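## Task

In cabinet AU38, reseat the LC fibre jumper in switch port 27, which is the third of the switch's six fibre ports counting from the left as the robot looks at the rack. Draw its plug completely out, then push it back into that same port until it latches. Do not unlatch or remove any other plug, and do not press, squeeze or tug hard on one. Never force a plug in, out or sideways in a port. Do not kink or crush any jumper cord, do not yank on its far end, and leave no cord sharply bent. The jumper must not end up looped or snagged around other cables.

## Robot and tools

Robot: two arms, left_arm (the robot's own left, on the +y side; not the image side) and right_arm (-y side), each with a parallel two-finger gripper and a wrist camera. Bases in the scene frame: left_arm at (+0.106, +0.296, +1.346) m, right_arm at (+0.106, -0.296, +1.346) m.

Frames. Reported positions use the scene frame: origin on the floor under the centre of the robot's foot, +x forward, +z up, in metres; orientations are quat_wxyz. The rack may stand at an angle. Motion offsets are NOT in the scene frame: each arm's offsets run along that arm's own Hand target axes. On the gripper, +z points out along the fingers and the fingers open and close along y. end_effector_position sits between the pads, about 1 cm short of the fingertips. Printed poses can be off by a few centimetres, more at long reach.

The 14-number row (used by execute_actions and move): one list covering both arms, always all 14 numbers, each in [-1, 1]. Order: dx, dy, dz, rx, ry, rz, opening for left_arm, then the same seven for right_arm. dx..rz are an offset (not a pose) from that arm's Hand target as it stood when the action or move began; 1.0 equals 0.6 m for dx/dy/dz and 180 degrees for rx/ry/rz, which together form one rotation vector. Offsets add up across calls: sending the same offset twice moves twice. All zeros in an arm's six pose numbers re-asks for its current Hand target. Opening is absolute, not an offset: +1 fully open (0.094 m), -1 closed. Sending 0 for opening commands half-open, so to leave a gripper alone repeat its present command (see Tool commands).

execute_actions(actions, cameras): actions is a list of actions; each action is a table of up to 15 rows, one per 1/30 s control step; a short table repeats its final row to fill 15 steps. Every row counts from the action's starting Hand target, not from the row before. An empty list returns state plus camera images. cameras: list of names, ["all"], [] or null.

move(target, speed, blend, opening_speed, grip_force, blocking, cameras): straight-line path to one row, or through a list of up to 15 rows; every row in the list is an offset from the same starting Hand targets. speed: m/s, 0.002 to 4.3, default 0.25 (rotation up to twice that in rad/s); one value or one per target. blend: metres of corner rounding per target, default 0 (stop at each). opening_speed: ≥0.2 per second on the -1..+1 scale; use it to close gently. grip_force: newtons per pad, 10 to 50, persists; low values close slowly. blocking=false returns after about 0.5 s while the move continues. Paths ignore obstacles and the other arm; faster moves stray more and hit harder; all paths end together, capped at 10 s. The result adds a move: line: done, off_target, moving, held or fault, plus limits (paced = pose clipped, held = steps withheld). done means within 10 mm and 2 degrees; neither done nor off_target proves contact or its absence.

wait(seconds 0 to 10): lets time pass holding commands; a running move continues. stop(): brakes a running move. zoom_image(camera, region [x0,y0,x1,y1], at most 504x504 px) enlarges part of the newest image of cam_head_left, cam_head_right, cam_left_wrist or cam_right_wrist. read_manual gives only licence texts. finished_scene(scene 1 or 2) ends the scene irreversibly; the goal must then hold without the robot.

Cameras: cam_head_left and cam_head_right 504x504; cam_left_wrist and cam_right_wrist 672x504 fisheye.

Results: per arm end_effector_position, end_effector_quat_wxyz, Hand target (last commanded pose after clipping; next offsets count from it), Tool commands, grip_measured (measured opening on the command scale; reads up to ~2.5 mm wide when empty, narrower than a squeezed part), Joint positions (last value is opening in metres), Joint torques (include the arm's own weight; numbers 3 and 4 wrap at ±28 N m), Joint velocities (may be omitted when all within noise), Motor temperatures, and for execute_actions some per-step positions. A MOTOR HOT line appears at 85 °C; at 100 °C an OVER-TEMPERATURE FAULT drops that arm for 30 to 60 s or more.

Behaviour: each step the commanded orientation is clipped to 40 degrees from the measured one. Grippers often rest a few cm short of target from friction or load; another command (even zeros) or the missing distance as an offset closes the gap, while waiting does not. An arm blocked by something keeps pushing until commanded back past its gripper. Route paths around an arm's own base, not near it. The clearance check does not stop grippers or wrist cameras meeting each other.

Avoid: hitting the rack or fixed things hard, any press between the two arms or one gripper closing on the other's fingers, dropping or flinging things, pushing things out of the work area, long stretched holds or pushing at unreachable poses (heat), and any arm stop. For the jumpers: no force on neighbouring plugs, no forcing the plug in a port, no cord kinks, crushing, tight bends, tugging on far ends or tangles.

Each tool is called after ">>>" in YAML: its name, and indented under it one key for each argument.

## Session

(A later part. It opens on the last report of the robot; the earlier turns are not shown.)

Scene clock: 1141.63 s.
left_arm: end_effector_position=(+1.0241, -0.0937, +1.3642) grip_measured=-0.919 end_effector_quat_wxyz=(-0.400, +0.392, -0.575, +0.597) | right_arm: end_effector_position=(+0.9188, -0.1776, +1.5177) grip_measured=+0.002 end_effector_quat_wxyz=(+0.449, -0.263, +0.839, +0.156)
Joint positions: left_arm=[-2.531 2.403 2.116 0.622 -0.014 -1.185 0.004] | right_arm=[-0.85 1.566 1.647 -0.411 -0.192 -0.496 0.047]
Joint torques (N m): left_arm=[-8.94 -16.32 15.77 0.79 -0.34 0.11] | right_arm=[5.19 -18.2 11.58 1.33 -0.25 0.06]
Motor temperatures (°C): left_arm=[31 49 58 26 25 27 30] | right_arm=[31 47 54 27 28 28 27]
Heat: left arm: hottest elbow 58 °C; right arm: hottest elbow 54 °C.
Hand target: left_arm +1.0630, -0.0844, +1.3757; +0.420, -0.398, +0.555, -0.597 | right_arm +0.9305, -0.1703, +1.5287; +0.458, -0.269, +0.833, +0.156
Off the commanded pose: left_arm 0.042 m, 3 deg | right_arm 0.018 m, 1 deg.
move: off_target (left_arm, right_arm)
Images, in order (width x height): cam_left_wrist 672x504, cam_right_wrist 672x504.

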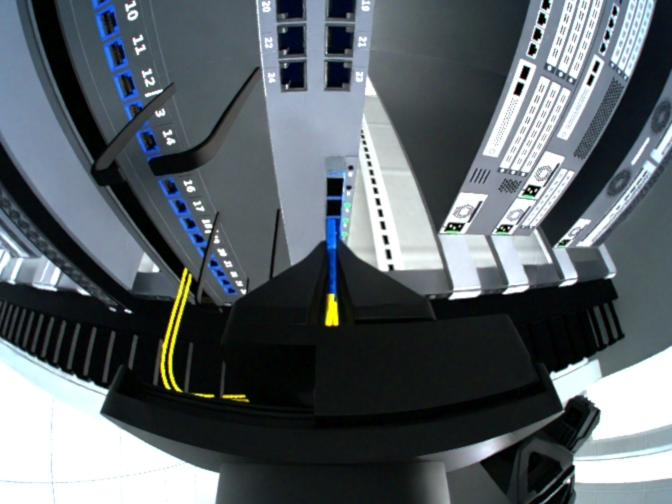

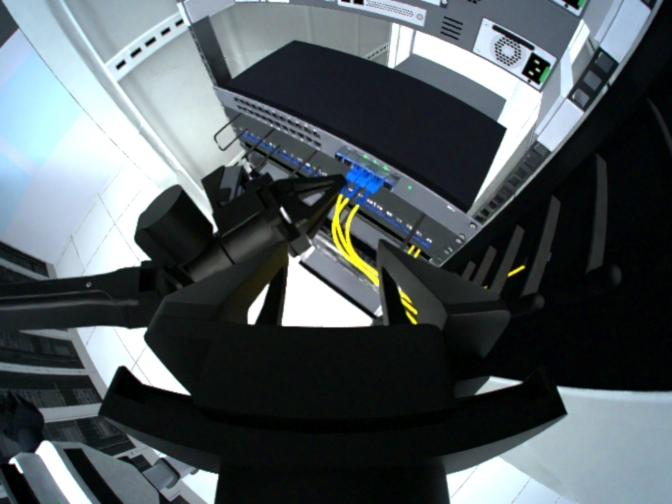

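>>> move:
  target: [-0.0075,0.0008,0.0138,0,-0.004,0,-1,0,0,0,0,0,0,0]
  speed: 0.05
  cameras: ["cam_left_wrist","cam_right_wrist"]

>>> zoom_image:
  camera: "cam_right_wrist"
  region: [322, 140, 402, 208]

>>> zoom_image:
  camera: "cam_left_wrist"
  region: [280, 190, 390, 290]

Scene clock: 1145.10 s.
left_arm: end_effector_position=(+1.0256, -0.0941, +1.3644) grip_measured=-0.919 end_effector_quat_wxyz=(-0.404, +0.394, -0.571, +0.597) | right_arm: end_effector_position=(+0.9188, -0.1776, +1.5177) grip_measured=+0.002 end_effector_quat_wxyz=(+0.449, -0.263, +0.839, +0.156)
Joint positions: left_arm=[-2.533 2.411 2.128 0.628 -0.023 -1.185 0.004] | right_arm=[-0.85 1.566 1.647 -0.411 -0.192 -0.496 0.047]
Joint torques (N m): left_arm=[-7.41 -15.97 16.72 -0.09 -0.33 0.07] | right_arm=[5.13 -18.26 11.59 1.35 -0.27 0.07]
Motor temperatures (°C): left_arm=[31 49 60 26 25 27 30] | right_arm=[31 47 54 27 28 28 27]
Heat: left arm: hottest elbow 60 °C; right arm: hottest elbow 54 °C.
Hand target: left_arm +1.0724, -0.0827, +1.3757; +0.424, -0.402, +0.553, -0.595 | right_arm +0.9305, -0.1703, +1.5287; +0.458, -0.269, +0.833, +0.156
Off the commanded pose: left_arm 0.049 m, 3 deg | right_arm 0.018 m, 1 deg.
move: off_target (left_arm, right_arm)
Images, in order (width x height): cam_left_wrist 672x504, cam_right_wrist 672x504.

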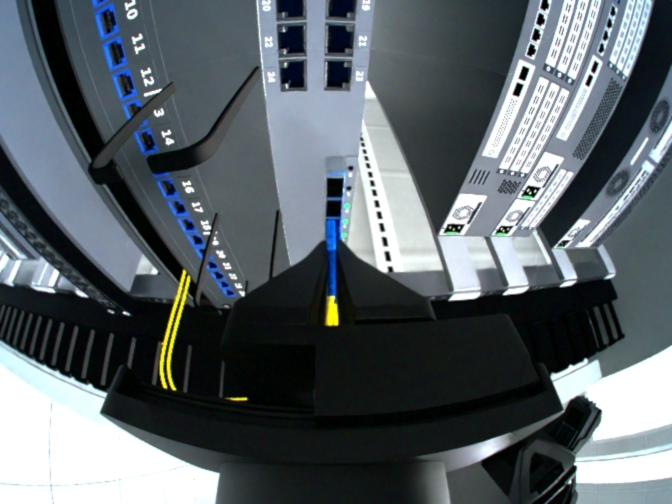

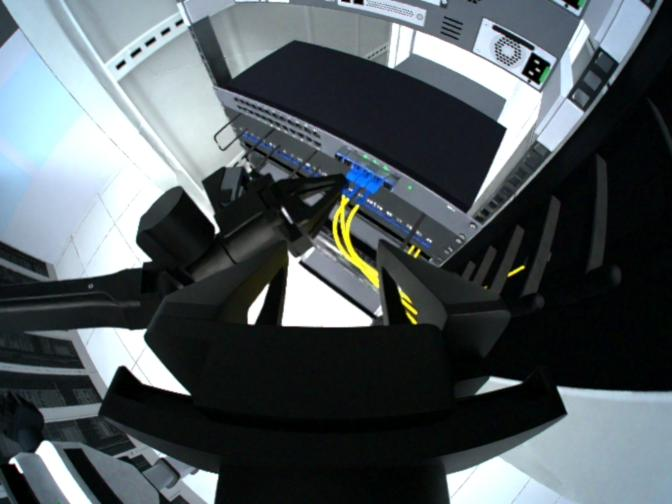

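Scaled by 6.300 from the camera's 672x504 image, which has a finer 960x720 frame.

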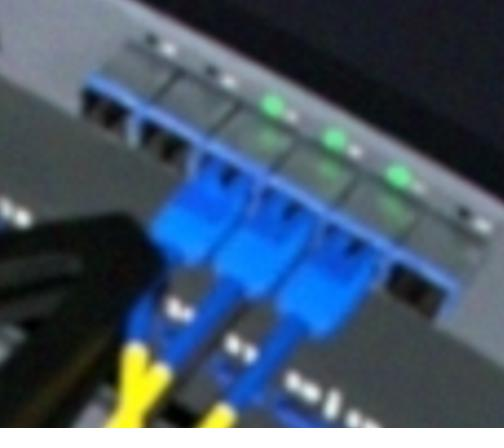

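Scaled by 4.582 from the camera's 672x504 image, which has a finer 960x720 frame.

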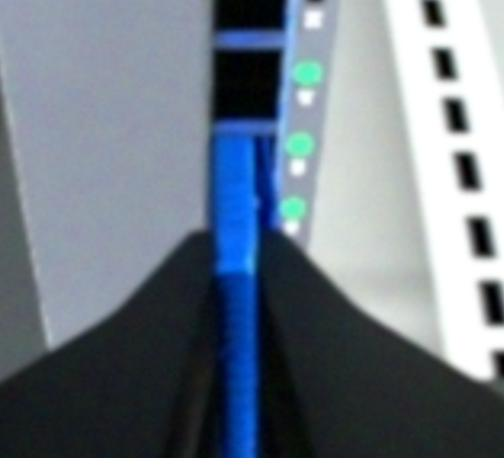

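>>> move:
  target: [-0.0055,0.0006,0.0108,0,-0.003,0,-1,0,0,0,0,0,0,0]
  speed: 0.05

>>> move:
  target: [0.0270,-0.003,-0.0480,0,0.01,0,-1,0,0,0,0,0,0,0]
  speed: 0.06
  cameras: ["cam_left_wrist","cam_right_wrist"]

>>> zoom_image:
  camera: "cam_right_wrist"
  region: [322, 140, 402, 208]

>>> zoom_image:
  camera: "cam_left_wrist"
  region: [280, 190, 390, 290]

Scene clock: 1149.27 s.
left_arm: end_effector_position=(+1.0264, -0.0945, +1.3645) grip_measured=-0.919 end_effector_quat_wxyz=(-0.406, +0.395, -0.569, +0.596) | right_arm: end_effector_position=(+0.9188, -0.1776, +1.5177) grip_measured=+0.002 end_effector_quat_wxyz=(+0.449, -0.263, +0.839, +0.156)
Joint positions: left_arm=[-2.534 2.416 2.135 0.63 -0.029 -1.185 0.004] | right_arm=[-0.85 1.566 1.647 -0.411 -0.192 -0.496 0.047]
Joint torques (N m): left_arm=[-8 -15.85 17.36 -0.49 -0.31 0.05] | right_arm=[5.07 -18.14 11.58 1.33 -0.26 0.07]
Motor temperatures (°C): left_arm=[31 48 62 26 25 27 30] | right_arm=[31 47 54 27 28 28 27]
Heat: left arm: hottest elbow 62 °C; right arm: hottest elbow 54 °C.
Hand target: left_arm +1.0796, -0.0817, +1.3758; +0.427, -0.404, +0.551, -0.593 | right_arm +0.9305, -0.1703, +1.5287; +0.458, -0.269, +0.833, +0.156
Off the commanded pose: left_arm 0.056 m, 3 deg | right_arm 0.018 m, 1 deg.
move: off_target (left_arm, right_arm)

Scene clock: 1149.97 s.
left_arm: end_effector_position=(+1.0262, -0.0948, +1.3660) grip_measured=-0.919 end_effector_quat_wxyz=(-0.407, +0.394, -0.567, +0.598) | right_arm: end_effector_position=(+0.9188, -0.1776, +1.5177) grip_measured=+0.002 end_effector_quat_wxyz=(+0.449, -0.263, +0.839, +0.156)
Joint positions: left_arm=[-2.534 2.416 2.135 0.635 -0.026 -1.185 0.004] | right_arm=[-0.85 1.566 1.647 -0.411 -0.192 -0.496 0.047]
Joint torques (N m): left_arm=[-9.17 -17.85 12.46 0.92 0.21 0.14] | right_arm=[5.13 -18.08 11.6 1.29 -0.25 0.06]
Motor temperatures (°C): left_arm=[31 48 62 26 25 27 30] | right_arm=[31 47 54 27 28 28 27]
Heat: left arm: hottest elbow 62 °C; right arm: hottest elbow 54 °C.
Hand target: left_arm +1.0471, -0.0882, +1.3758; +0.418, -0.395, +0.557, -0.599 | right_arm +0.9305, -0.1703, +1.5287; +0.458, -0.269, +0.833, +0.156
Off the commanded pose: left_arm 0.024 m, 2 deg | right_arm 0.018 m, 1 deg.
move: off_target (left_arm, right_arm)
Images, in order (width x height): cam_left_wrist 672x504, cam_right_wrist 672x504.

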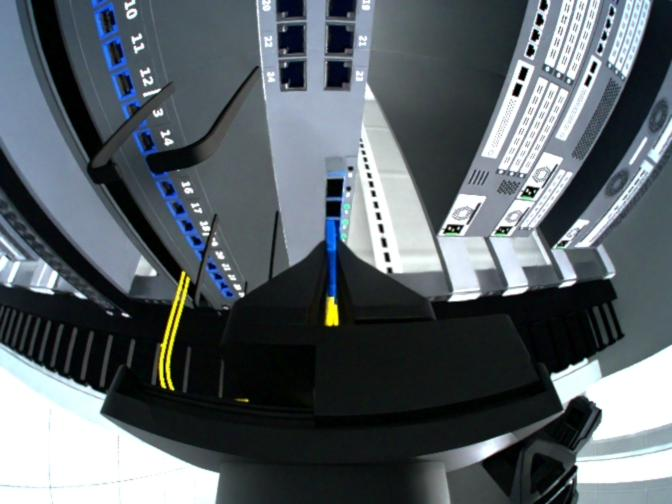

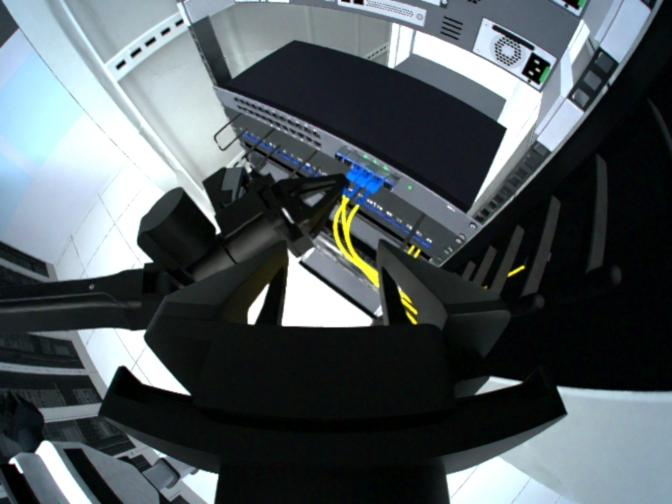

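Scaled by 6.300 from the camera's 672x504 image, which has a finer 960x720 frame.

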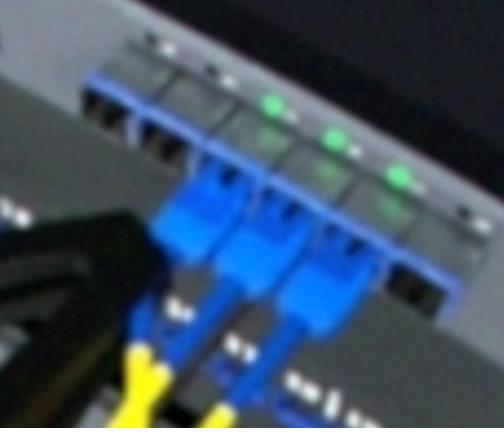

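Scaled by 4.582 from the camera's 672x504 image, which has a finer 960x720 frame.

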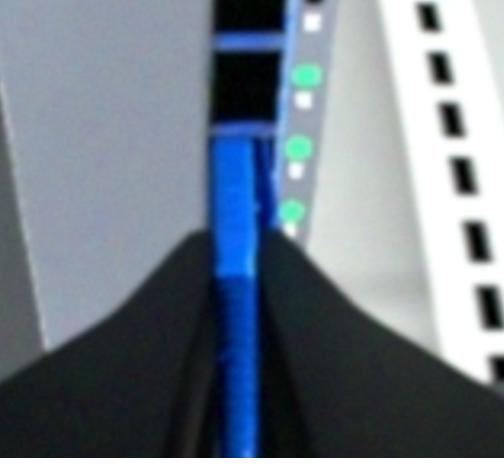

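>>> move:
  target: [0,0,0,0,0,0,-0.85,0,0,0,0,0,0,0]
  opening_speed: 0.2
  speed: 0.04

>>> move:
  target: [0,0,0,0,0,0,-0.65,0,0,0,0,0,0,0]
  opening_speed: 0.4
  speed: 0.04
  cameras: ["cam_left_wrist","cam_right_wrist"]

>>> zoom_image:
  camera: "cam_right_wrist"
  region: [322, 140, 402, 208]

>>> zoom_image:
  camera: "cam_left_wrist"
  region: [280, 190, 390, 290]

Scene clock: 1154.13 s.
left_arm: end_effector_position=(+1.0294, -0.0958, +1.3664) grip_measured=-0.852 end_effector_quat_wxyz=(-0.405, +0.395, -0.570, +0.596) | right_arm: end_effector_position=(+0.9188, -0.1776, +1.5177) grip_measured=+0.002 end_effector_quat_wxyz=(+0.449, -0.263, +0.839, +0.156)
Joint positions: left_arm=[-2.534 2.421 2.154 0.614 -0.027 -1.185 0.007] | right_arm=[-0.85 1.566 1.647 -0.411 -0.192 -0.496 0.047]
Joint torques (N m): left_arm=[-9.23 -16.91 11.79 1.73 0.24 0.14] | right_arm=[5.13 -18.2 11.58 1.31 -0.25 0.06]
Motor temperatures (°C): left_arm=[31 47 61 26 25 27 31] | right_arm=[31 47 54 27 28 28 27]
Heat: left arm: hottest elbow 61 °C; right arm: hottest elbow 54 °C.
Hand target: left_arm +1.0471, -0.0882, +1.3760; +0.418, -0.395, +0.557, -0.599 | right_arm +0.9305, -0.1703, +1.5287; +0.458, -0.269, +0.833, +0.156
Off the commanded pose: left_arm 0.021 m, 2 deg | right_arm 0.018 m, 1 deg.
move: off_target (left_arm, right_arm)

Scene clock: 1154.97 s.
left_arm: end_effector_position=(+1.0306, -0.0955, +1.3680) grip_measured=-0.653 end_effector_quat_wxyz=(-0.406, +0.394, -0.569, +0.597) | right_arm: end_effector_position=(+0.9188, -0.1776, +1.5177) grip_measured=+0.002 end_effector_quat_wxyz=(+0.449, -0.263, +0.839, +0.156)
Joint positions: left_arm=[-2.534 2.422 2.159 0.612 -0.027 -1.185 0.016] | right_arm=[-0.85 1.566 1.647 -0.411 -0.192 -0.496 0.047]
Joint torques (N m): left_arm=[-9.17 -17.44 11.52 1.54 0.23 0.15] | right_arm=[5.01 -18.2 11.56 1.29 -0.26 0.06]
Motor temperatures (°C): left_arm=[31 47 61 26 25 27 31] | right_arm=[31 47 54 27 28 28 27]
Heat: left arm: hottest elbow 61 °C; right arm: hottest elbow 54 °C.
Hand target: left_arm +1.0471, -0.0882, +1.3758; +0.418, -0.395, +0.557, -0.599 | right_arm +0.9305, -0.1703, +1.5287; +0.458, -0.269, +0.833, +0.156
Off the commanded pose: left_arm 0.020 m, 2 deg | right_arm 0.018 m, 1 deg.
move: off_target (left_arm, right_arm)
Images, in order (width x height): cam_left_wrist 672x504, cam_right_wrist 672x504.

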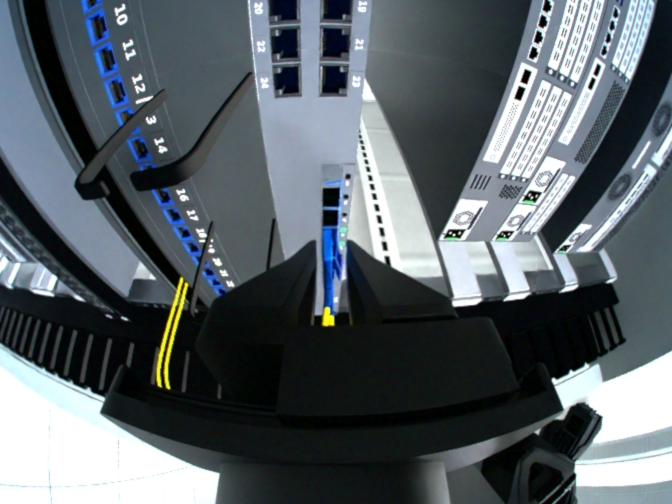

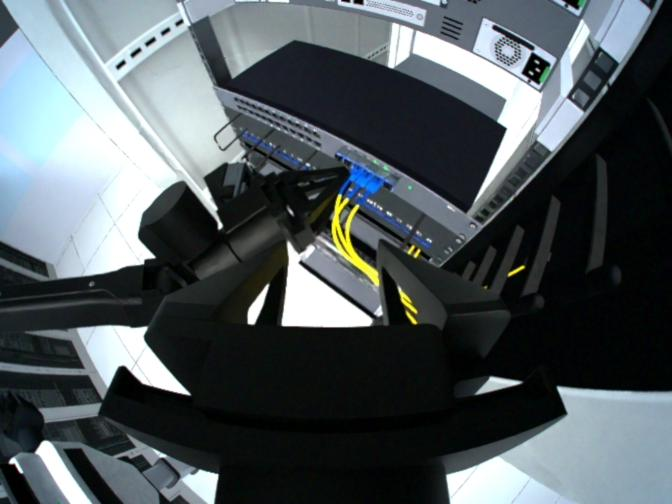

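Scaled by 6.300 from the camera's 672x504 image, which has a finer 960x720 frame.

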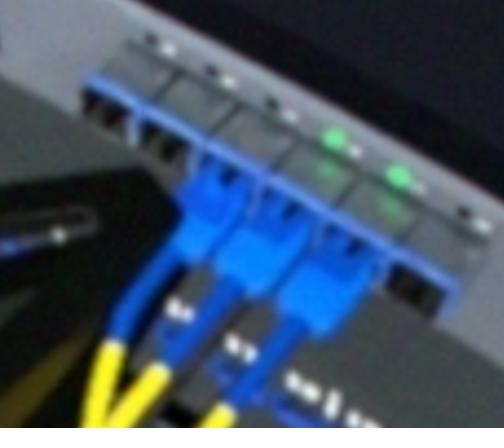

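Scaled by 4.582 from the camera's 672x504 image, which has a finer 960x720 frame.

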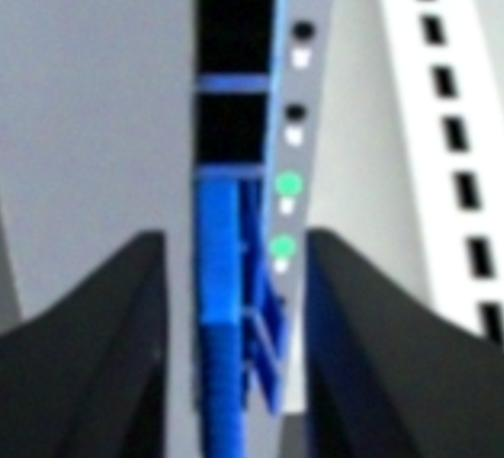

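>>> move:
  target:
    - [0.034,-0.0216,-0.0966,0,0.017,0,-0.45,0,0,0,0,0,0,0]
    - [0.0454,-0.0435,-0.1264,0,0.017,0,-0.6,0,0,0,0,0,0,0]
    - [0.034,-0.0058,-0.0976,0,0.017,0,-0.68,0,0,0,0,0,0,0]
    - [0.0009,-0.0002,-0.006,0,0.017,0,-0.68,0,0,0,0,0,0,0]
  speed: [0.1,0.1,0.08,0.07]
  blend: [0.005,0,0,0]
  cameras: ["cam_left_wrist"]

>>> zoom_image:
  camera: "cam_left_wrist"
  region: [280, 190, 390, 290]

Scene clock: 1168.50 s.
left_arm: end_effector_position=(+1.0266, -0.0940, +1.3676) grip_measured=-0.678 end_effector_quat_wxyz=(-0.392, +0.379, -0.580, +0.605) | right_arm: end_effector_position=(+0.9188, -0.1776, +1.5177) grip_measured=+0.002 end_effector_quat_wxyz=(+0.449, -0.263, +0.839, +0.156)
Joint positions: left_arm=[-2.524 2.4 2.126 0.604 0.027 -1.185 0.015] | right_arm=[-0.85 1.566 1.647 -0.411 -0.192 -0.496 0.047]
Joint torques (N m): left_arm=[-8.64 -17.08 11.38 1.46 0.48 0.14] | right_arm=[5.19 -18.14 11.58 1.36 -0.25 0.07]
Motor temperatures (°C): left_arm=[31 48 60 26 25 27 30] | right_arm=[31 47 54 27 28 28 27]
Heat: left arm: hottest elbow 60 °C; right arm: hottest elbow 54 °C.
Hand target: left_arm +1.0435, -0.0875, +1.3756; +0.403, -0.379, +0.568, -0.609 | right_arm +0.9305, -0.1703, +1.5287; +0.458, -0.269, +0.833, +0.156
Off the commanded pose: left_arm 0.020 m, 2 deg | right_arm 0.018 m, 1 deg.
move: off_target (left_arm, right_arm); target 2's new opening was sent with left_arm's hand 0.023 m and 2 deg from that target; target 3's new opening was sent with left_arm's hand 0.021 m and 2 deg from that target
Images, in order (width x height): cam_left_wrist 672x504.

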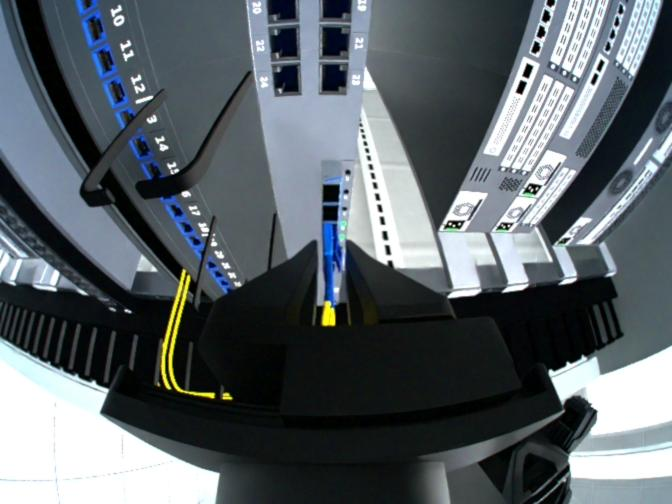

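Scaled by 4.582 from the camera's 672x504 image, which has a finer 960x720 frame.

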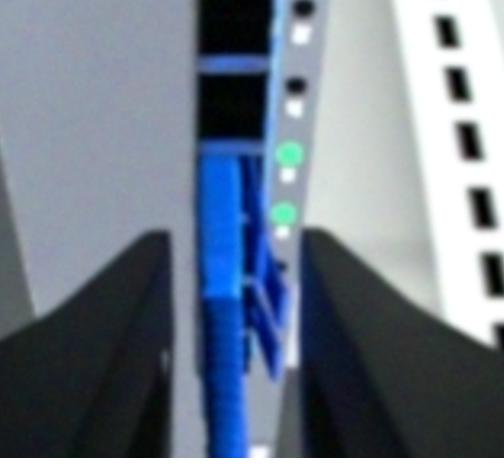

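>>> move:
  target: [0,0,0,0,0,0,-1,0,0,0,0,0,0,0]
  opening_speed: 0.5
  speed: 0.04

>>> move:
  target: [-0.0188,0.0020,0.0318,0,-0.018,0,-1,0,0,0,0,0,0,0]
  speed: 0.06
  cameras: ["cam_left_wrist","cam_right_wrist"]

>>> zoom_image:
  camera: "cam_right_wrist"
  region: [322, 140, 402, 208]

Scene clock: 1172.53 s.
left_arm: end_effector_position=(+1.0264, -0.0945, +1.3663) grip_measured=-0.910 end_effector_quat_wxyz=(-0.392, +0.379, -0.580, +0.605) | right_arm: end_effector_position=(+0.9188, -0.1776, +1.5177) grip_measured=+0.002 end_effector_quat_wxyz=(+0.449, -0.263, +0.839, +0.156)
Joint positions: left_arm=[-2.524 2.402 2.127 0.602 0.027 -1.185 0.004] | right_arm=[-0.85 1.566 1.647 -0.411 -0.192 -0.496 0.047]
Joint torques (N m): left_arm=[-9.58 -18.02 11.62 1.77 0.46 0.12] | right_arm=[5.13 -18.2 11.6 1.36 -0.26 0.06]
Motor temperatures (°C): left_arm=[31 48 61 26 25 27 30] | right_arm=[31 47 54 27 28 28 27]
Heat: left arm: hottest elbow 61 °C; right arm: hottest elbow 54 °C.
Hand target: left_arm +1.0436, -0.0875, +1.3758; +0.403, -0.379, +0.568, -0.609 | right_arm +0.9305, -0.1703, +1.5287; +0.458, -0.269, +0.833, +0.156
Off the commanded pose: left_arm 0.021 m, 2 deg | right_arm 0.018 m, 1 deg.
move: off_target (left_arm, right_arm)

Scene clock: 1173.40 s.
left_arm: end_effector_position=(+1.0275, -0.0934, +1.3645) grip_measured=-0.912 end_effector_quat_wxyz=(-0.399, +0.389, -0.576, +0.598) | right_arm: end_effector_position=(+0.9188, -0.1776, +1.5177) grip_measured=+0.002 end_effector_quat_wxyz=(+0.449, -0.263, +0.839, +0.156)
Joint positions: left_arm=[-2.528 2.409 2.133 0.609 -0.006 -1.185 0.004] | right_arm=[-0.85 1.566 1.647 -0.411 -0.192 -0.496 0.047]
Joint torques (N m): left_arm=[-9.7 -16.15 15.9 0.59 -0.32 0.09] | right_arm=[5.19 -18.32 11.59 1.29 -0.25 0.06]
Motor temperatures (°C): left_arm=[31 48 61 26 25 27 30] | right_arm=[31 47 54 27 28 28 27]
Heat: left arm: hottest elbow 61 °C; right arm: hottest elbow 54 °C.
Hand target: left_arm +1.0656, -0.0845, +1.3758; +0.419, -0.396, +0.557, -0.598 | right_arm +0.9305, -0.1703, +1.5287; +0.458, -0.269, +0.833, +0.156
Off the commanded pose: left_arm 0.041 m, 3 deg | right_arm 0.018 m, 1 deg.
move: off_target (left_arm, right_arm)
Images, in order (width x height): cam_left_wrist 672x504, cam_right_wrist 672x504.

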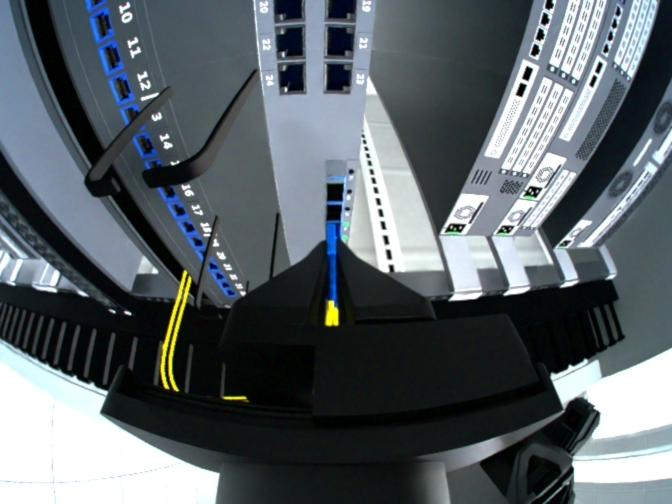

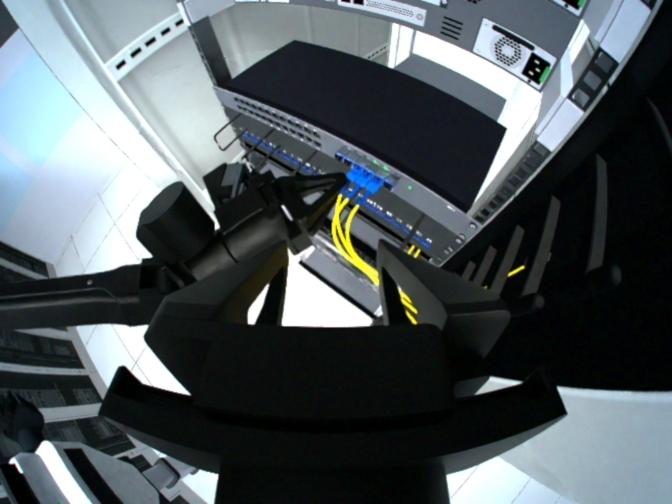

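Scaled by 6.300 from the camera's 672x504 image, which has a finer 960x720 frame.

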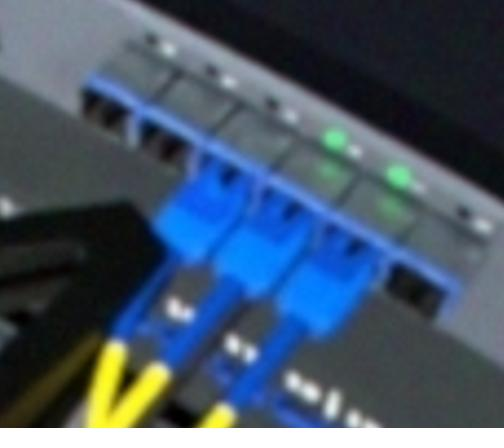

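>>> move:
  target: [-0.0085,0.0008,0.0140,0,-0.010,0,-1,0,0,0,0,0,0,0]
  speed: 0.05
  cameras: ["cam_left_wrist","cam_right_wrist"]

>>> zoom_image:
  camera: "cam_right_wrist"
  region: [322, 140, 402, 208]

>>> zoom_image:
  camera: "cam_left_wrist"
  region: [280, 190, 390, 290]

Scene clock: 1177.33 s.
left_arm: end_effector_position=(+1.0283, -0.0938, +1.3644) grip_measured=-0.912 end_effector_quat_wxyz=(-0.406, +0.400, -0.569, +0.593) | right_arm: end_effector_position=(+0.9188, -0.1776, +1.5177) grip_measured=+0.002 end_effector_quat_wxyz=(+0.449, -0.263, +0.839, +0.156)
Joint positions: left_arm=[-2.534 2.418 2.143 0.619 -0.038 -1.189 0.004] | right_arm=[-0.85 1.566 1.647 -0.411 -0.192 -0.496 0.047]
Joint torques (N m): left_arm=[-8.82 -15.97 16.77 -0.03 -0.16 0.18] | right_arm=[5.07 -18.26 11.59 1.31 -0.26 0.07]
Motor temperatures (°C): left_arm=[31 49 63 26 25 27 30] | right_arm=[31 47 54 27 28 28 27]
Heat: left arm: hottest elbow 63 °C; right arm: hottest elbow 54 °C.
Hand target: left_arm +1.0752, -0.0825, +1.3758; +0.427, -0.405, +0.550, -0.592 | right_arm +0.9305, -0.1703, +1.5287; +0.458, -0.269, +0.833, +0.156
Off the commanded pose: left_arm 0.050 m, 3 deg | right_arm 0.018 m, 1 deg.
move: off_target (left_arm, right_arm)
Images, in order (width x height): cam_left_wrist 672x504, cam_right_wrist 672x504.

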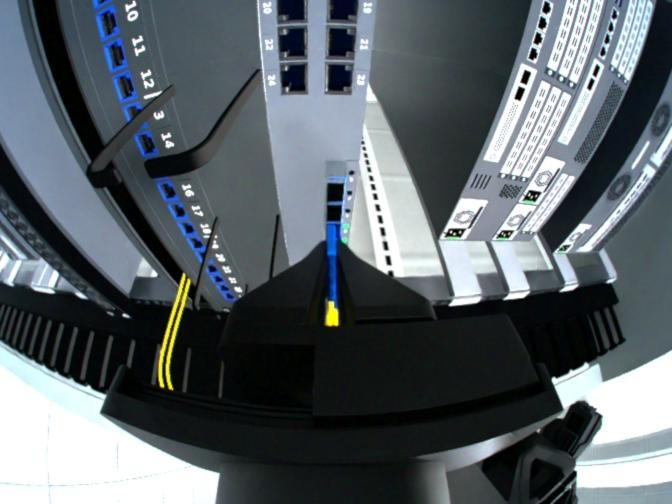

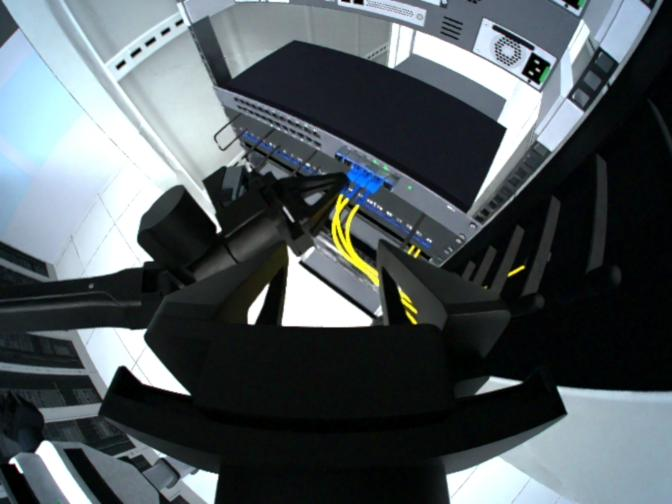

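Scaled by 6.300 from the camera's 672x504 image, which has a finer 960x720 frame.

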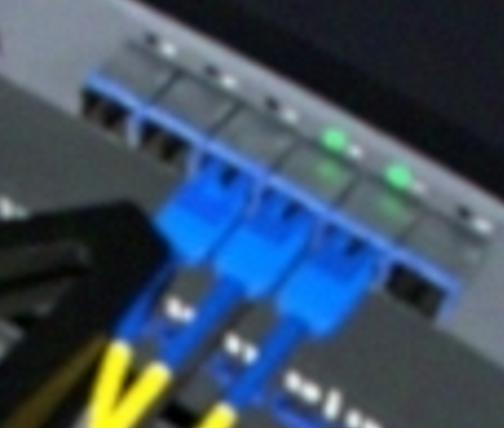

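Scaled by 4.582 from the camera's 672x504 image, which has a finer 960x720 frame.

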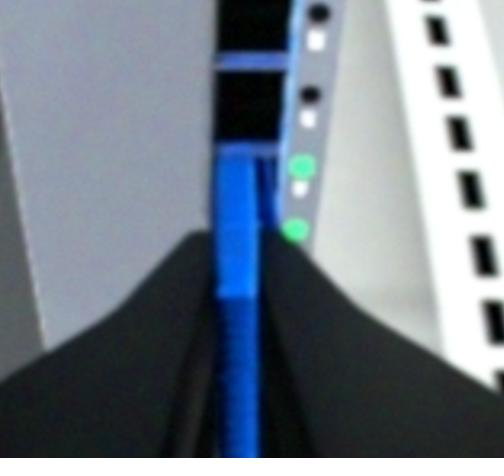

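>>> move:
  target: [0,0,0.003,0,0.012,0,-1,0,0,0,0,0,0,0]
  speed: 0.05
  cameras: ["cam_left_wrist","cam_right_wrist"]

>>> zoom_image:
  camera: "cam_right_wrist"
  region: [322, 140, 402, 208]

Scene clock: 1181.33 s.
left_arm: end_effector_position=(+1.0278, -0.0954, +1.3653) grip_measured=-0.912 end_effector_quat_wxyz=(-0.400, +0.392, -0.570, +0.602) | right_arm: end_effector_position=(+0.9188, -0.1776, +1.5177) grip_measured=+0.002 end_effector_quat_wxyz=(+0.449, -0.263, +0.839, +0.156)
Joint positions: left_arm=[-2.531 2.418 2.144 0.619 -0.009 -1.194 0.004] | right_arm=[-0.85 1.566 1.647 -0.411 -0.192 -0.496 0.047]
Joint torques (N m): left_arm=[-8.35 -16.56 16.49 -0.51 0.37 0.17] | right_arm=[5.13 -18.08 11.59 1.29 -0.26 0.06]
Motor temperatures (°C): left_arm=[31 49 66 26 25 27 31] | right_arm=[31 47 54 27 28 28 27]
Heat: left arm: hottest elbow 66 °C; right arm: hottest elbow 54 °C.
Hand target: left_arm +1.0769, -0.0831, +1.3759; +0.417, -0.394, +0.558, -0.600 | right_arm +0.9305, -0.1703, +1.5287; +0.458, -0.269, +0.833, +0.156
Off the commanded pose: left_arm 0.052 m, 2 deg | right_arm 0.018 m, 1 deg.
move: off_target (left_arm, right_arm)
Images, in order (width x height): cam_left_wrist 672x504, cam_right_wrist 672x504.

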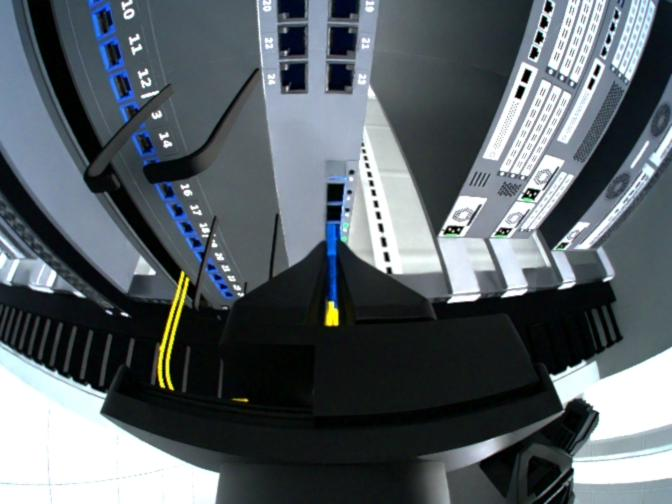

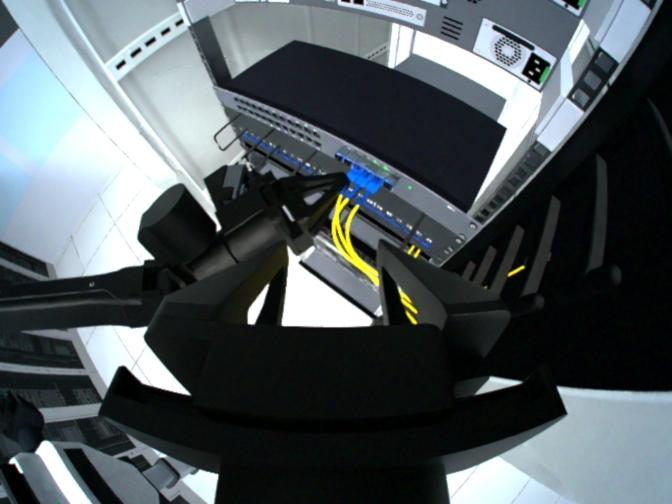

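Scaled by 6.300 from the camera's 672x504 image, which has a finer 960x720 frame.

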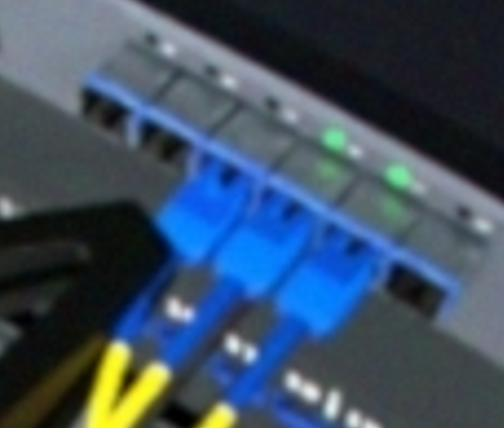

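>>> move:
  target: [0.0270,-0.003,-0.0470,0,0,0,-1,0,0,0,0,0,0,0]
  speed: 0.1

>>> move:
  target: [0,0,0,0,0,0,-0.63,0,0,0,0,0,0,0]
  opening_speed: 0.8
  speed: 0.04

Scene clock: 1207.90 s.
left_arm: end_effector_position=(+1.0285, -0.0936, +1.3665) grip_measured=-0.912 end_effector_quat_wxyz=(-0.403, +0.394, -0.566, +0.601) | right_arm: end_effector_position=(+0.9188, -0.1776, +1.5177) grip_measured=+0.002 end_effector_quat_wxyz=(+0.449, -0.263, +0.839, +0.156)
Joint positions: left_arm=[-2.531 2.418 2.144 0.627 -0.018 -1.194 0.004] | right_arm=[-0.85 1.566 1.647 -0.411 -0.192 -0.496 0.047]
Joint torques (N m): left_arm=[-8.88 -17.49 11.59 1.26 -0.07 0.25] | right_arm=[5.13 -18.14 11.56 1.31 -0.26 0.06]
Motor temperatures (°C): left_arm=[31 49 78 26 25 27 31] | right_arm=[31 47 54 27 28 28 27]
Heat: left arm: hottest elbow 78 °C; right arm: hottest elbow 54 °C.
Hand target: left_arm +1.0448, -0.0887, +1.3758; +0.417, -0.394, +0.558, -0.600 | right_arm +0.9305, -0.1703, +1.5287; +0.458, -0.269, +0.833, +0.156
Off the commanded pose: left_arm 0.019 m, 2 deg | right_arm 0.018 m, 1 deg.
move: off_target (left_arm, right_arm)

Scene clock: 1208.73 s.
left_arm: end_effector_position=(+1.0293, -0.0931, +1.3646) grip_measured=-0.633 end_effector_quat_wxyz=(-0.403, +0.397, -0.568, +0.598) | right_arm: end_effector_position=(+0.9188, -0.1776, +1.5177) grip_measured=+0.002 end_effector_quat_wxyz=(+0.449, -0.263, +0.839, +0.156)
Joint positions: left_arm=[-2.531 2.419 2.147 0.618 -0.025 -1.194 0.017] | right_arm=[-0.85 1.566 1.647 -0.411 -0.192 -0.496 0.047]
Joint torques (N m): left_arm=[-9.35 -18.55 11.36 1.59 0.27 0.22] | right_arm=[5.13 -18.2 11.56 1.28 -0.27 0.06]
Motor temperatures (°C): left_arm=[31 49 77 26 25 27 31] | right_arm=[31 47 54 27 28 28 27]
Heat: left arm: hottest elbow 77 °C; right arm: hottest elbow 54 °C.
Hand target: left_arm +1.0448, -0.0886, +1.3759; +0.417, -0.394, +0.558, -0.600 | right_arm +0.9305, -0.1703, +1.5287; +0.458, -0.269, +0.833, +0.156
Off the commanded pose: left_arm 0.020 m, 2 deg | right_arm 0.018 m, 1 deg.
move: off_target (left_arm, right_arm)

>>> move:
  target:
    - [0.0321,-0.0213,-0.0932,0,0.016,0,-0.45,0,0,0,0,0,0,0]
    - [0.0436,-0.0432,-0.1231,0,0.016,0,-0.6,0,0,0,0,0,0,0]
  speed: [0.1,0.1]
  blend: [0.005,0]

>>> wait:
  seconds: 8

Scene clock: 1215.07 s.
left_arm: end_effector_position=(+0.9673, -0.0855, +1.3755) grip_measured=-0.597 end_effector_quat_wxyz=(-0.392, +0.387, -0.577, +0.603) | right_arm: end_effector_position=(+0.9188, -0.1776, +1.5177) grip_measured=+0.002 end_effector_quat_wxyz=(+0.449, -0.263, +0.839, +0.156)
Joint positions: left_arm=[-2.552 2.256 1.813 0.771 -0.014 -1.185 0.019] | right_arm=[-0.85 1.566 1.647 -0.411 -0.192 -0.496 0.047]
Joint torques (N m): left_arm=[-10.05 -18.78 6.04 2.8 0.26 0.29] | right_arm=[5.19 -18.26 11.54 1.31 -0.26 0.06]
Motor temperatures (°C): left_arm=[31 49 74 26 25 27 31] | right_arm=[31 47 54 27 28 28 27]
Heat: left arm: hottest elbow 74 °C; right arm: hottest elbow 54 °C.
Hand target: left_arm +0.9650, -0.0874, +1.3970; +0.403, -0.379, +0.568, -0.609 | right_arm +0.9305, -0.1703, +1.5287; +0.458, -0.269, +0.833, +0.156
Off the commanded pose: left_arm 0.022 m, 2 deg | right_arm 0.018 m, 1 deg.
move: off_target (left_arm, right_arm); target 2's new opening was sent with left_arm's hand 0.022 m and 2 deg from that target

Scene clock: 1223.07 s.
left_arm: end_effector_position=(+0.9673, -0.0855, +1.3755) grip_measured=-0.598 end_effector_quat_wxyz=(-0.392, +0.387, -0.577, +0.603) | right_arm: end_effector_position=(+0.9188, -0.1776, +1.5177) grip_measured=+0.002 end_effector_quat_wxyz=(+0.449, -0.263, +0.839, +0.156)
Joint positions: left_arm=[-2.552 2.256 1.813 0.771 -0.014 -1.185 0.019] | right_arm=[-0.85 1.566 1.647 -0.411 -0.192 -0.496 0.047]
Joint torques (N m): left_arm=[-9.64 -19.08 5.91 2.91 0.21 0.21] | right_arm=[5.13 -18.14 11.56 1.35 -0.26 0.05]
Motor temperatures (°C): left_arm=[31 49 70 26 25 27 30] | right_arm=[31 47 54 27 28 28 27]
Heat: left arm: hottest elbow 70 °C; right arm: hottest elbow 54 °C.
Hand target: left_arm +0.9650, -0.0874, +1.3970; +0.403, -0.379, +0.568, -0.609 | right_arm +0.9305, -0.1703, +1.5287; +0.458, -0.269, +0.833, +0.156
Tool commands: left_gripper/opening=-0.6 right_gripper/opening=+0.0
Off the commanded pose: left_arm 0.022 m, 2 deg | right_arm 0.018 m, 1 deg.
wait: 8.00 s; at rest by 0.17 s

>>> wait:
  seconds: 10

>>> move:
  target:
    - [-0.0129,0.0375,0.0284,0,0,0,-0.72,0,0,0,0,0,0,0]
    - [-0.0477,0.0425,0.1112,0,0,0,-0.72,0,0,0,0,0,0,0]
  speed: [0.08,0.07]
  cameras: ["cam_left_wrist"]

>>> zoom_image:
  camera: "cam_left_wrist"
  region: [280, 190, 390, 290]

Scene clock: 1237.33 s.
left_arm: end_effector_position=(+0.9673, -0.0855, +1.3755) grip_measured=-0.598 end_effector_quat_wxyz=(-0.392, +0.387, -0.577, +0.603) | right_arm: end_effector_position=(+0.9188, -0.1776, +1.5177) grip_measured=+0.002 end_effector_quat_wxyz=(+0.449, -0.263, +0.839, +0.156)
Joint positions: left_arm=[-2.552 2.256 1.813 0.771 -0.014 -1.185 0.019] | right_arm=[-0.85 1.566 1.647 -0.411 -0.192 -0.496 0.047]
Joint torques (N m): left_arm=[-9.7 -18.84 5.96 2.88 0.28 0.23] | right_arm=[5.01 -18.14 11.58 1.35 -0.25 0.06]
Motor temperatures (°C): left_arm=[31 48 65 26 25 27 30] | right_arm=[31 47 54 27 28 28 27]
Heat: left arm: hottest elbow 65 °C; right arm: hottest elbow 54 °C.
Hand target: left_arm +0.9650, -0.0874, +1.3970; +0.403, -0.379, +0.568, -0.609 | right_arm +0.9305, -0.1703, +1.5287; +0.458, -0.269, +0.833, +0.156
Tool commands: left_gripper/opening=-0.6 right_gripper/opening=+0.0
Off the commanded pose: left_arm 0.022 m, 2 deg | right_arm 0.018 m, 1 deg.
wait: 10.00 s; at rest from the start

Scene clock: 1240.03 s.
left_arm: end_effector_position=(+1.0223, -0.0933, +1.3670) grip_measured=-0.718 end_effector_quat_wxyz=(-0.392, +0.380, -0.580, +0.605) | right_arm: end_effector_position=(+0.9188, -0.1776, +1.5177) grip_measured=+0.002 end_effector_quat_wxyz=(+0.449, -0.263, +0.839, +0.156)
Joint positions: left_arm=[-2.526 2.39 2.1 0.618 0.025 -1.185 0.013] | right_arm=[-0.85 1.566 1.647 -0.411 -0.192 -0.496 0.047]
Joint torques (N m): left_arm=[-9.47 -18.02 11.49 1.69 0.43 0.12] | right_arm=[5.13 -18.14 11.6 1.33 -0.25 0.05]
Motor temperatures (°C): left_arm=[31 48 64 26 25 27 30] | right_arm=[31 47 54 27 28 28 27]
Heat: left arm: hottest elbow 64 °C; right arm: hottest elbow 54 °C.
Hand target: left_arm +1.0390, -0.0875, +1.3759; +0.403, -0.379, +0.568, -0.609 | right_arm +0.9305, -0.1703, +1.5287; +0.458, -0.269, +0.833, +0.156
Off the commanded pose: left_arm 0.020 m, 2 deg | right_arm 0.018 m, 1 deg.
move: off_target (left_arm, right_arm)
Images, in order (width x height): cam_left_wrist 672x504.

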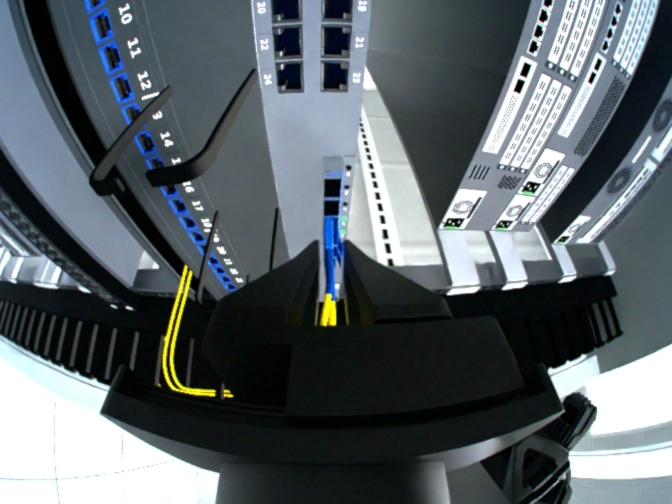

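Scaled by 4.582 from the camera's 672x504 image, which has a finer 960x720 frame.

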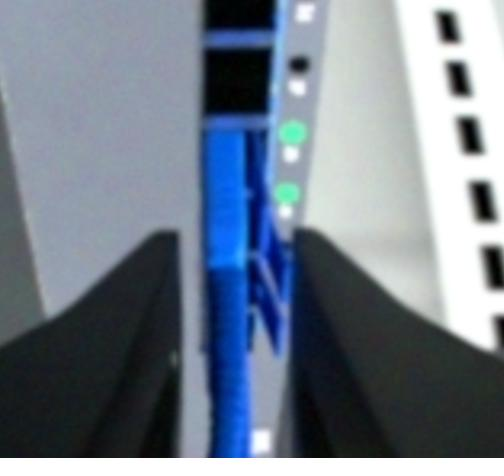

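Repeatable. Grip, push to LED, continue pushing.

>>> move:
  target: [0,0,0,0,0,0,-1,0,0,0,0,0,0,0]
  opening_speed: 0.5
  speed: 0.04

>>> move:
  target: [-0.0205,0.0022,0.0347,0,-0.02,0,-1,0,0,0,0,0,0,0]
  speed: 0.06
  cameras: ["cam_right_wrist"]

>>> zoom_image:
  camera: "cam_right_wrist"
  region: [322, 140, 402, 208]

>>> move:
  target: [-0.0230,0.0025,0.0450,0,-0.010,0,-1,0,0,0,0,0,0,0]
  speed: 0.06
  cameras: ["cam_left_wrist","cam_right_wrist"]

>>> zoom_image:
  camera: "cam_right_wrist"
  region: [322, 140, 402, 208]

>>> zoom_image:
  camera: "cam_left_wrist"
  region: [280, 190, 390, 290]

Scene clock: 1244.43 s.
left_arm: end_effector_position=(+1.0223, -0.0936, +1.3662) grip_measured=-0.921 end_effector_quat_wxyz=(-0.392, +0.380, -0.580, +0.605) | right_arm: end_effector_position=(+0.9188, -0.1776, +1.5177) grip_measured=+0.002 end_effector_quat_wxyz=(+0.449, -0.263, +0.839, +0.156)
Joint positions: left_arm=[-2.526 2.391 2.101 0.616 0.025 -1.185 0.004] | right_arm=[-0.85 1.566 1.647 -0.411 -0.192 -0.496 0.047]
Joint torques (N m): left_arm=[-8.88 -17.73 11.4 1.61 0.44 0.07] | right_arm=[5.01 -18.14 11.59 1.29 -0.26 0.07]
Motor temperatures (°C): left_arm=[31 49 63 26 25 27 30] | right_arm=[31 47 54 27 28 28 27]
Heat: left arm: hottest elbow 63 °C; right arm: hottest elbow 54 °C.
Hand target: left_arm +1.0391, -0.0875, +1.3762; +0.403, -0.379, +0.568, -0.609 | right_arm +0.9305, -0.1703, +1.5287; +0.458, -0.269, +0.833, +0.156
Off the commanded pose: left_arm 0.020 m, 2 deg | right_arm 0.018 m, 1 deg.
move: off_target (left_arm, right_arm)

Scene clock: 1245.37 s.
left_arm: end_effector_position=(+1.0249, -0.0931, +1.3644) grip_measured=-0.924 end_effector_quat_wxyz=(-0.400, +0.392, -0.575, +0.597) | right_arm: end_effector_position=(+0.9188, -0.1776, +1.5177) grip_measured=+0.002 end_effector_quat_wxyz=(+0.449, -0.263, +0.839, +0.156)
Joint positions: left_arm=[-2.531 2.403 2.119 0.62 -0.014 -1.185 0.004] | right_arm=[-0.85 1.566 1.647 -0.411 -0.192 -0.496 0.047]
Joint torques (N m): left_arm=[-8.29 -16.5 15.69 0.49 -0.3 0.15] | right_arm=[5.01 -18.2 11.58 1.32 -0.26 0.06]
Motor temperatures (°C): left_arm=[31 49 63 26 25 27 30] | right_arm=[31 47 55 27 28 28 27]
Heat: left arm: hottest elbow 63 °C; right arm: hottest elbow 55 °C.
Hand target: left_arm +1.0631, -0.0841, +1.3761; +0.421, -0.398, +0.555, -0.597 | right_arm +0.9305, -0.1703, +1.5287; +0.458, -0.269, +0.833, +0.156
Off the commanded pose: left_arm 0.041 m, 3 deg | right_arm 0.018 m, 1 deg.
move: off_target (left_arm, right_arm)
Images, in order (width x height): cam_right_wrist 672x504.

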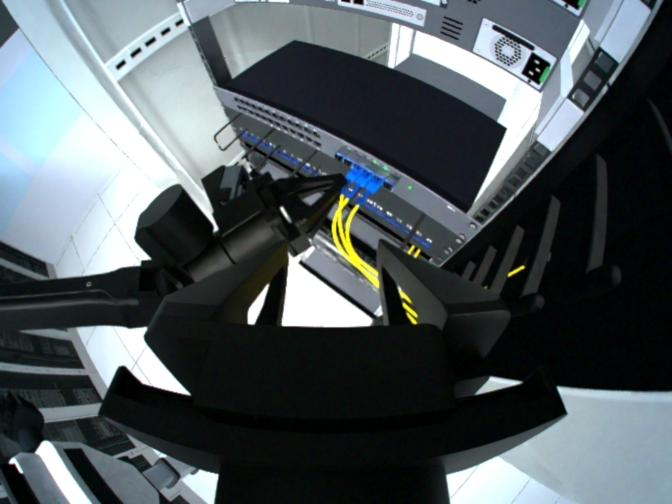

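Scaled by 6.300 from the camera's 672x504 image, which has a finer 960x720 frame.

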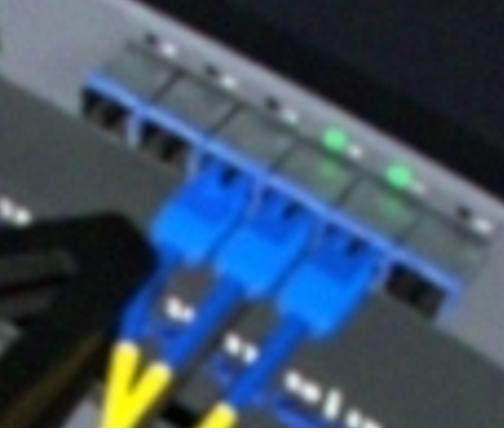

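Scene clock: 1246.67 s.
left_arm: end_effector_position=(+1.0291, -0.0945, +1.3647) grip_measured=-0.916 end_effector_quat_wxyz=(-0.405, +0.400, -0.564, +0.598) | right_arm: end_effector_position=(+0.9188, -0.1776, +1.5177) grip_measured=+0.002 end_effector_quat_wxyz=(+0.449, -0.263, +0.839, +0.156)
Joint positions: left_arm=[-2.534 2.425 2.153 0.625 -0.034 -1.197 0.004] | right_arm=[-0.85 1.566 1.647 -0.411 -0.192 -0.496 0.047]
Joint torques (N m): left_arm=[-7.77 -15.33 18.39 -1.17 -0.29 0.15] | right_arm=[5.07 -18.14 11.58 1.35 -0.25 0.06]
Motor temperatures (°C): left_arm=[31 49 63 26 25 27 30] | right_arm=[31 47 55 27 28 28 27]
Heat: left arm: hottest elbow 63 °C; right arm: hottest elbow 55 °C.
Hand target: left_arm +1.0932, -0.0800, +1.3762; +0.429, -0.407, +0.549, -0.591 | right_arm +0.9305, -0.1703, +1.5287; +0.458, -0.269, +0.833, +0.156
Off the commanded pose: left_arm 0.067 m, 4 deg | right_arm 0.018 m, 1 deg.
move: off_target (left_arm, right_arm)
Images, in order (width x height): cam_left_wrist 672x504, cam_right_wrist 672x504.

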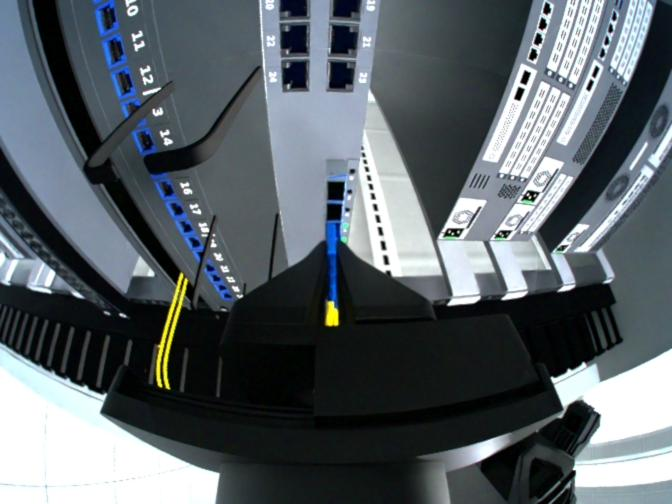

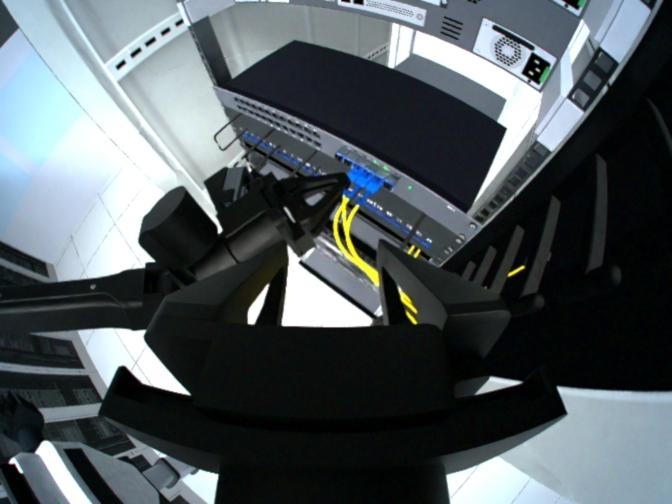

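Scaled by 6.300 from the camera's 672x504 image, which has a finer 960x720 frame.

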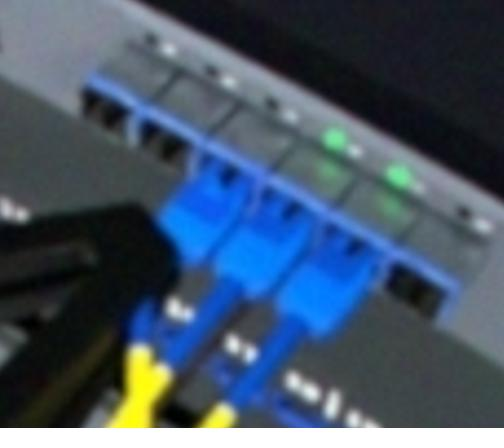

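Scaled by 4.582 from the camera's 672x504 image, which has a finer 960x720 frame.

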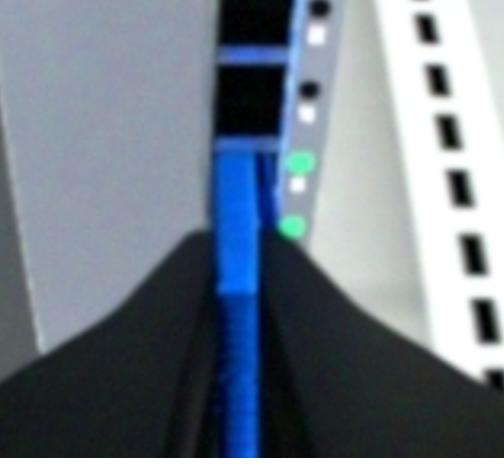

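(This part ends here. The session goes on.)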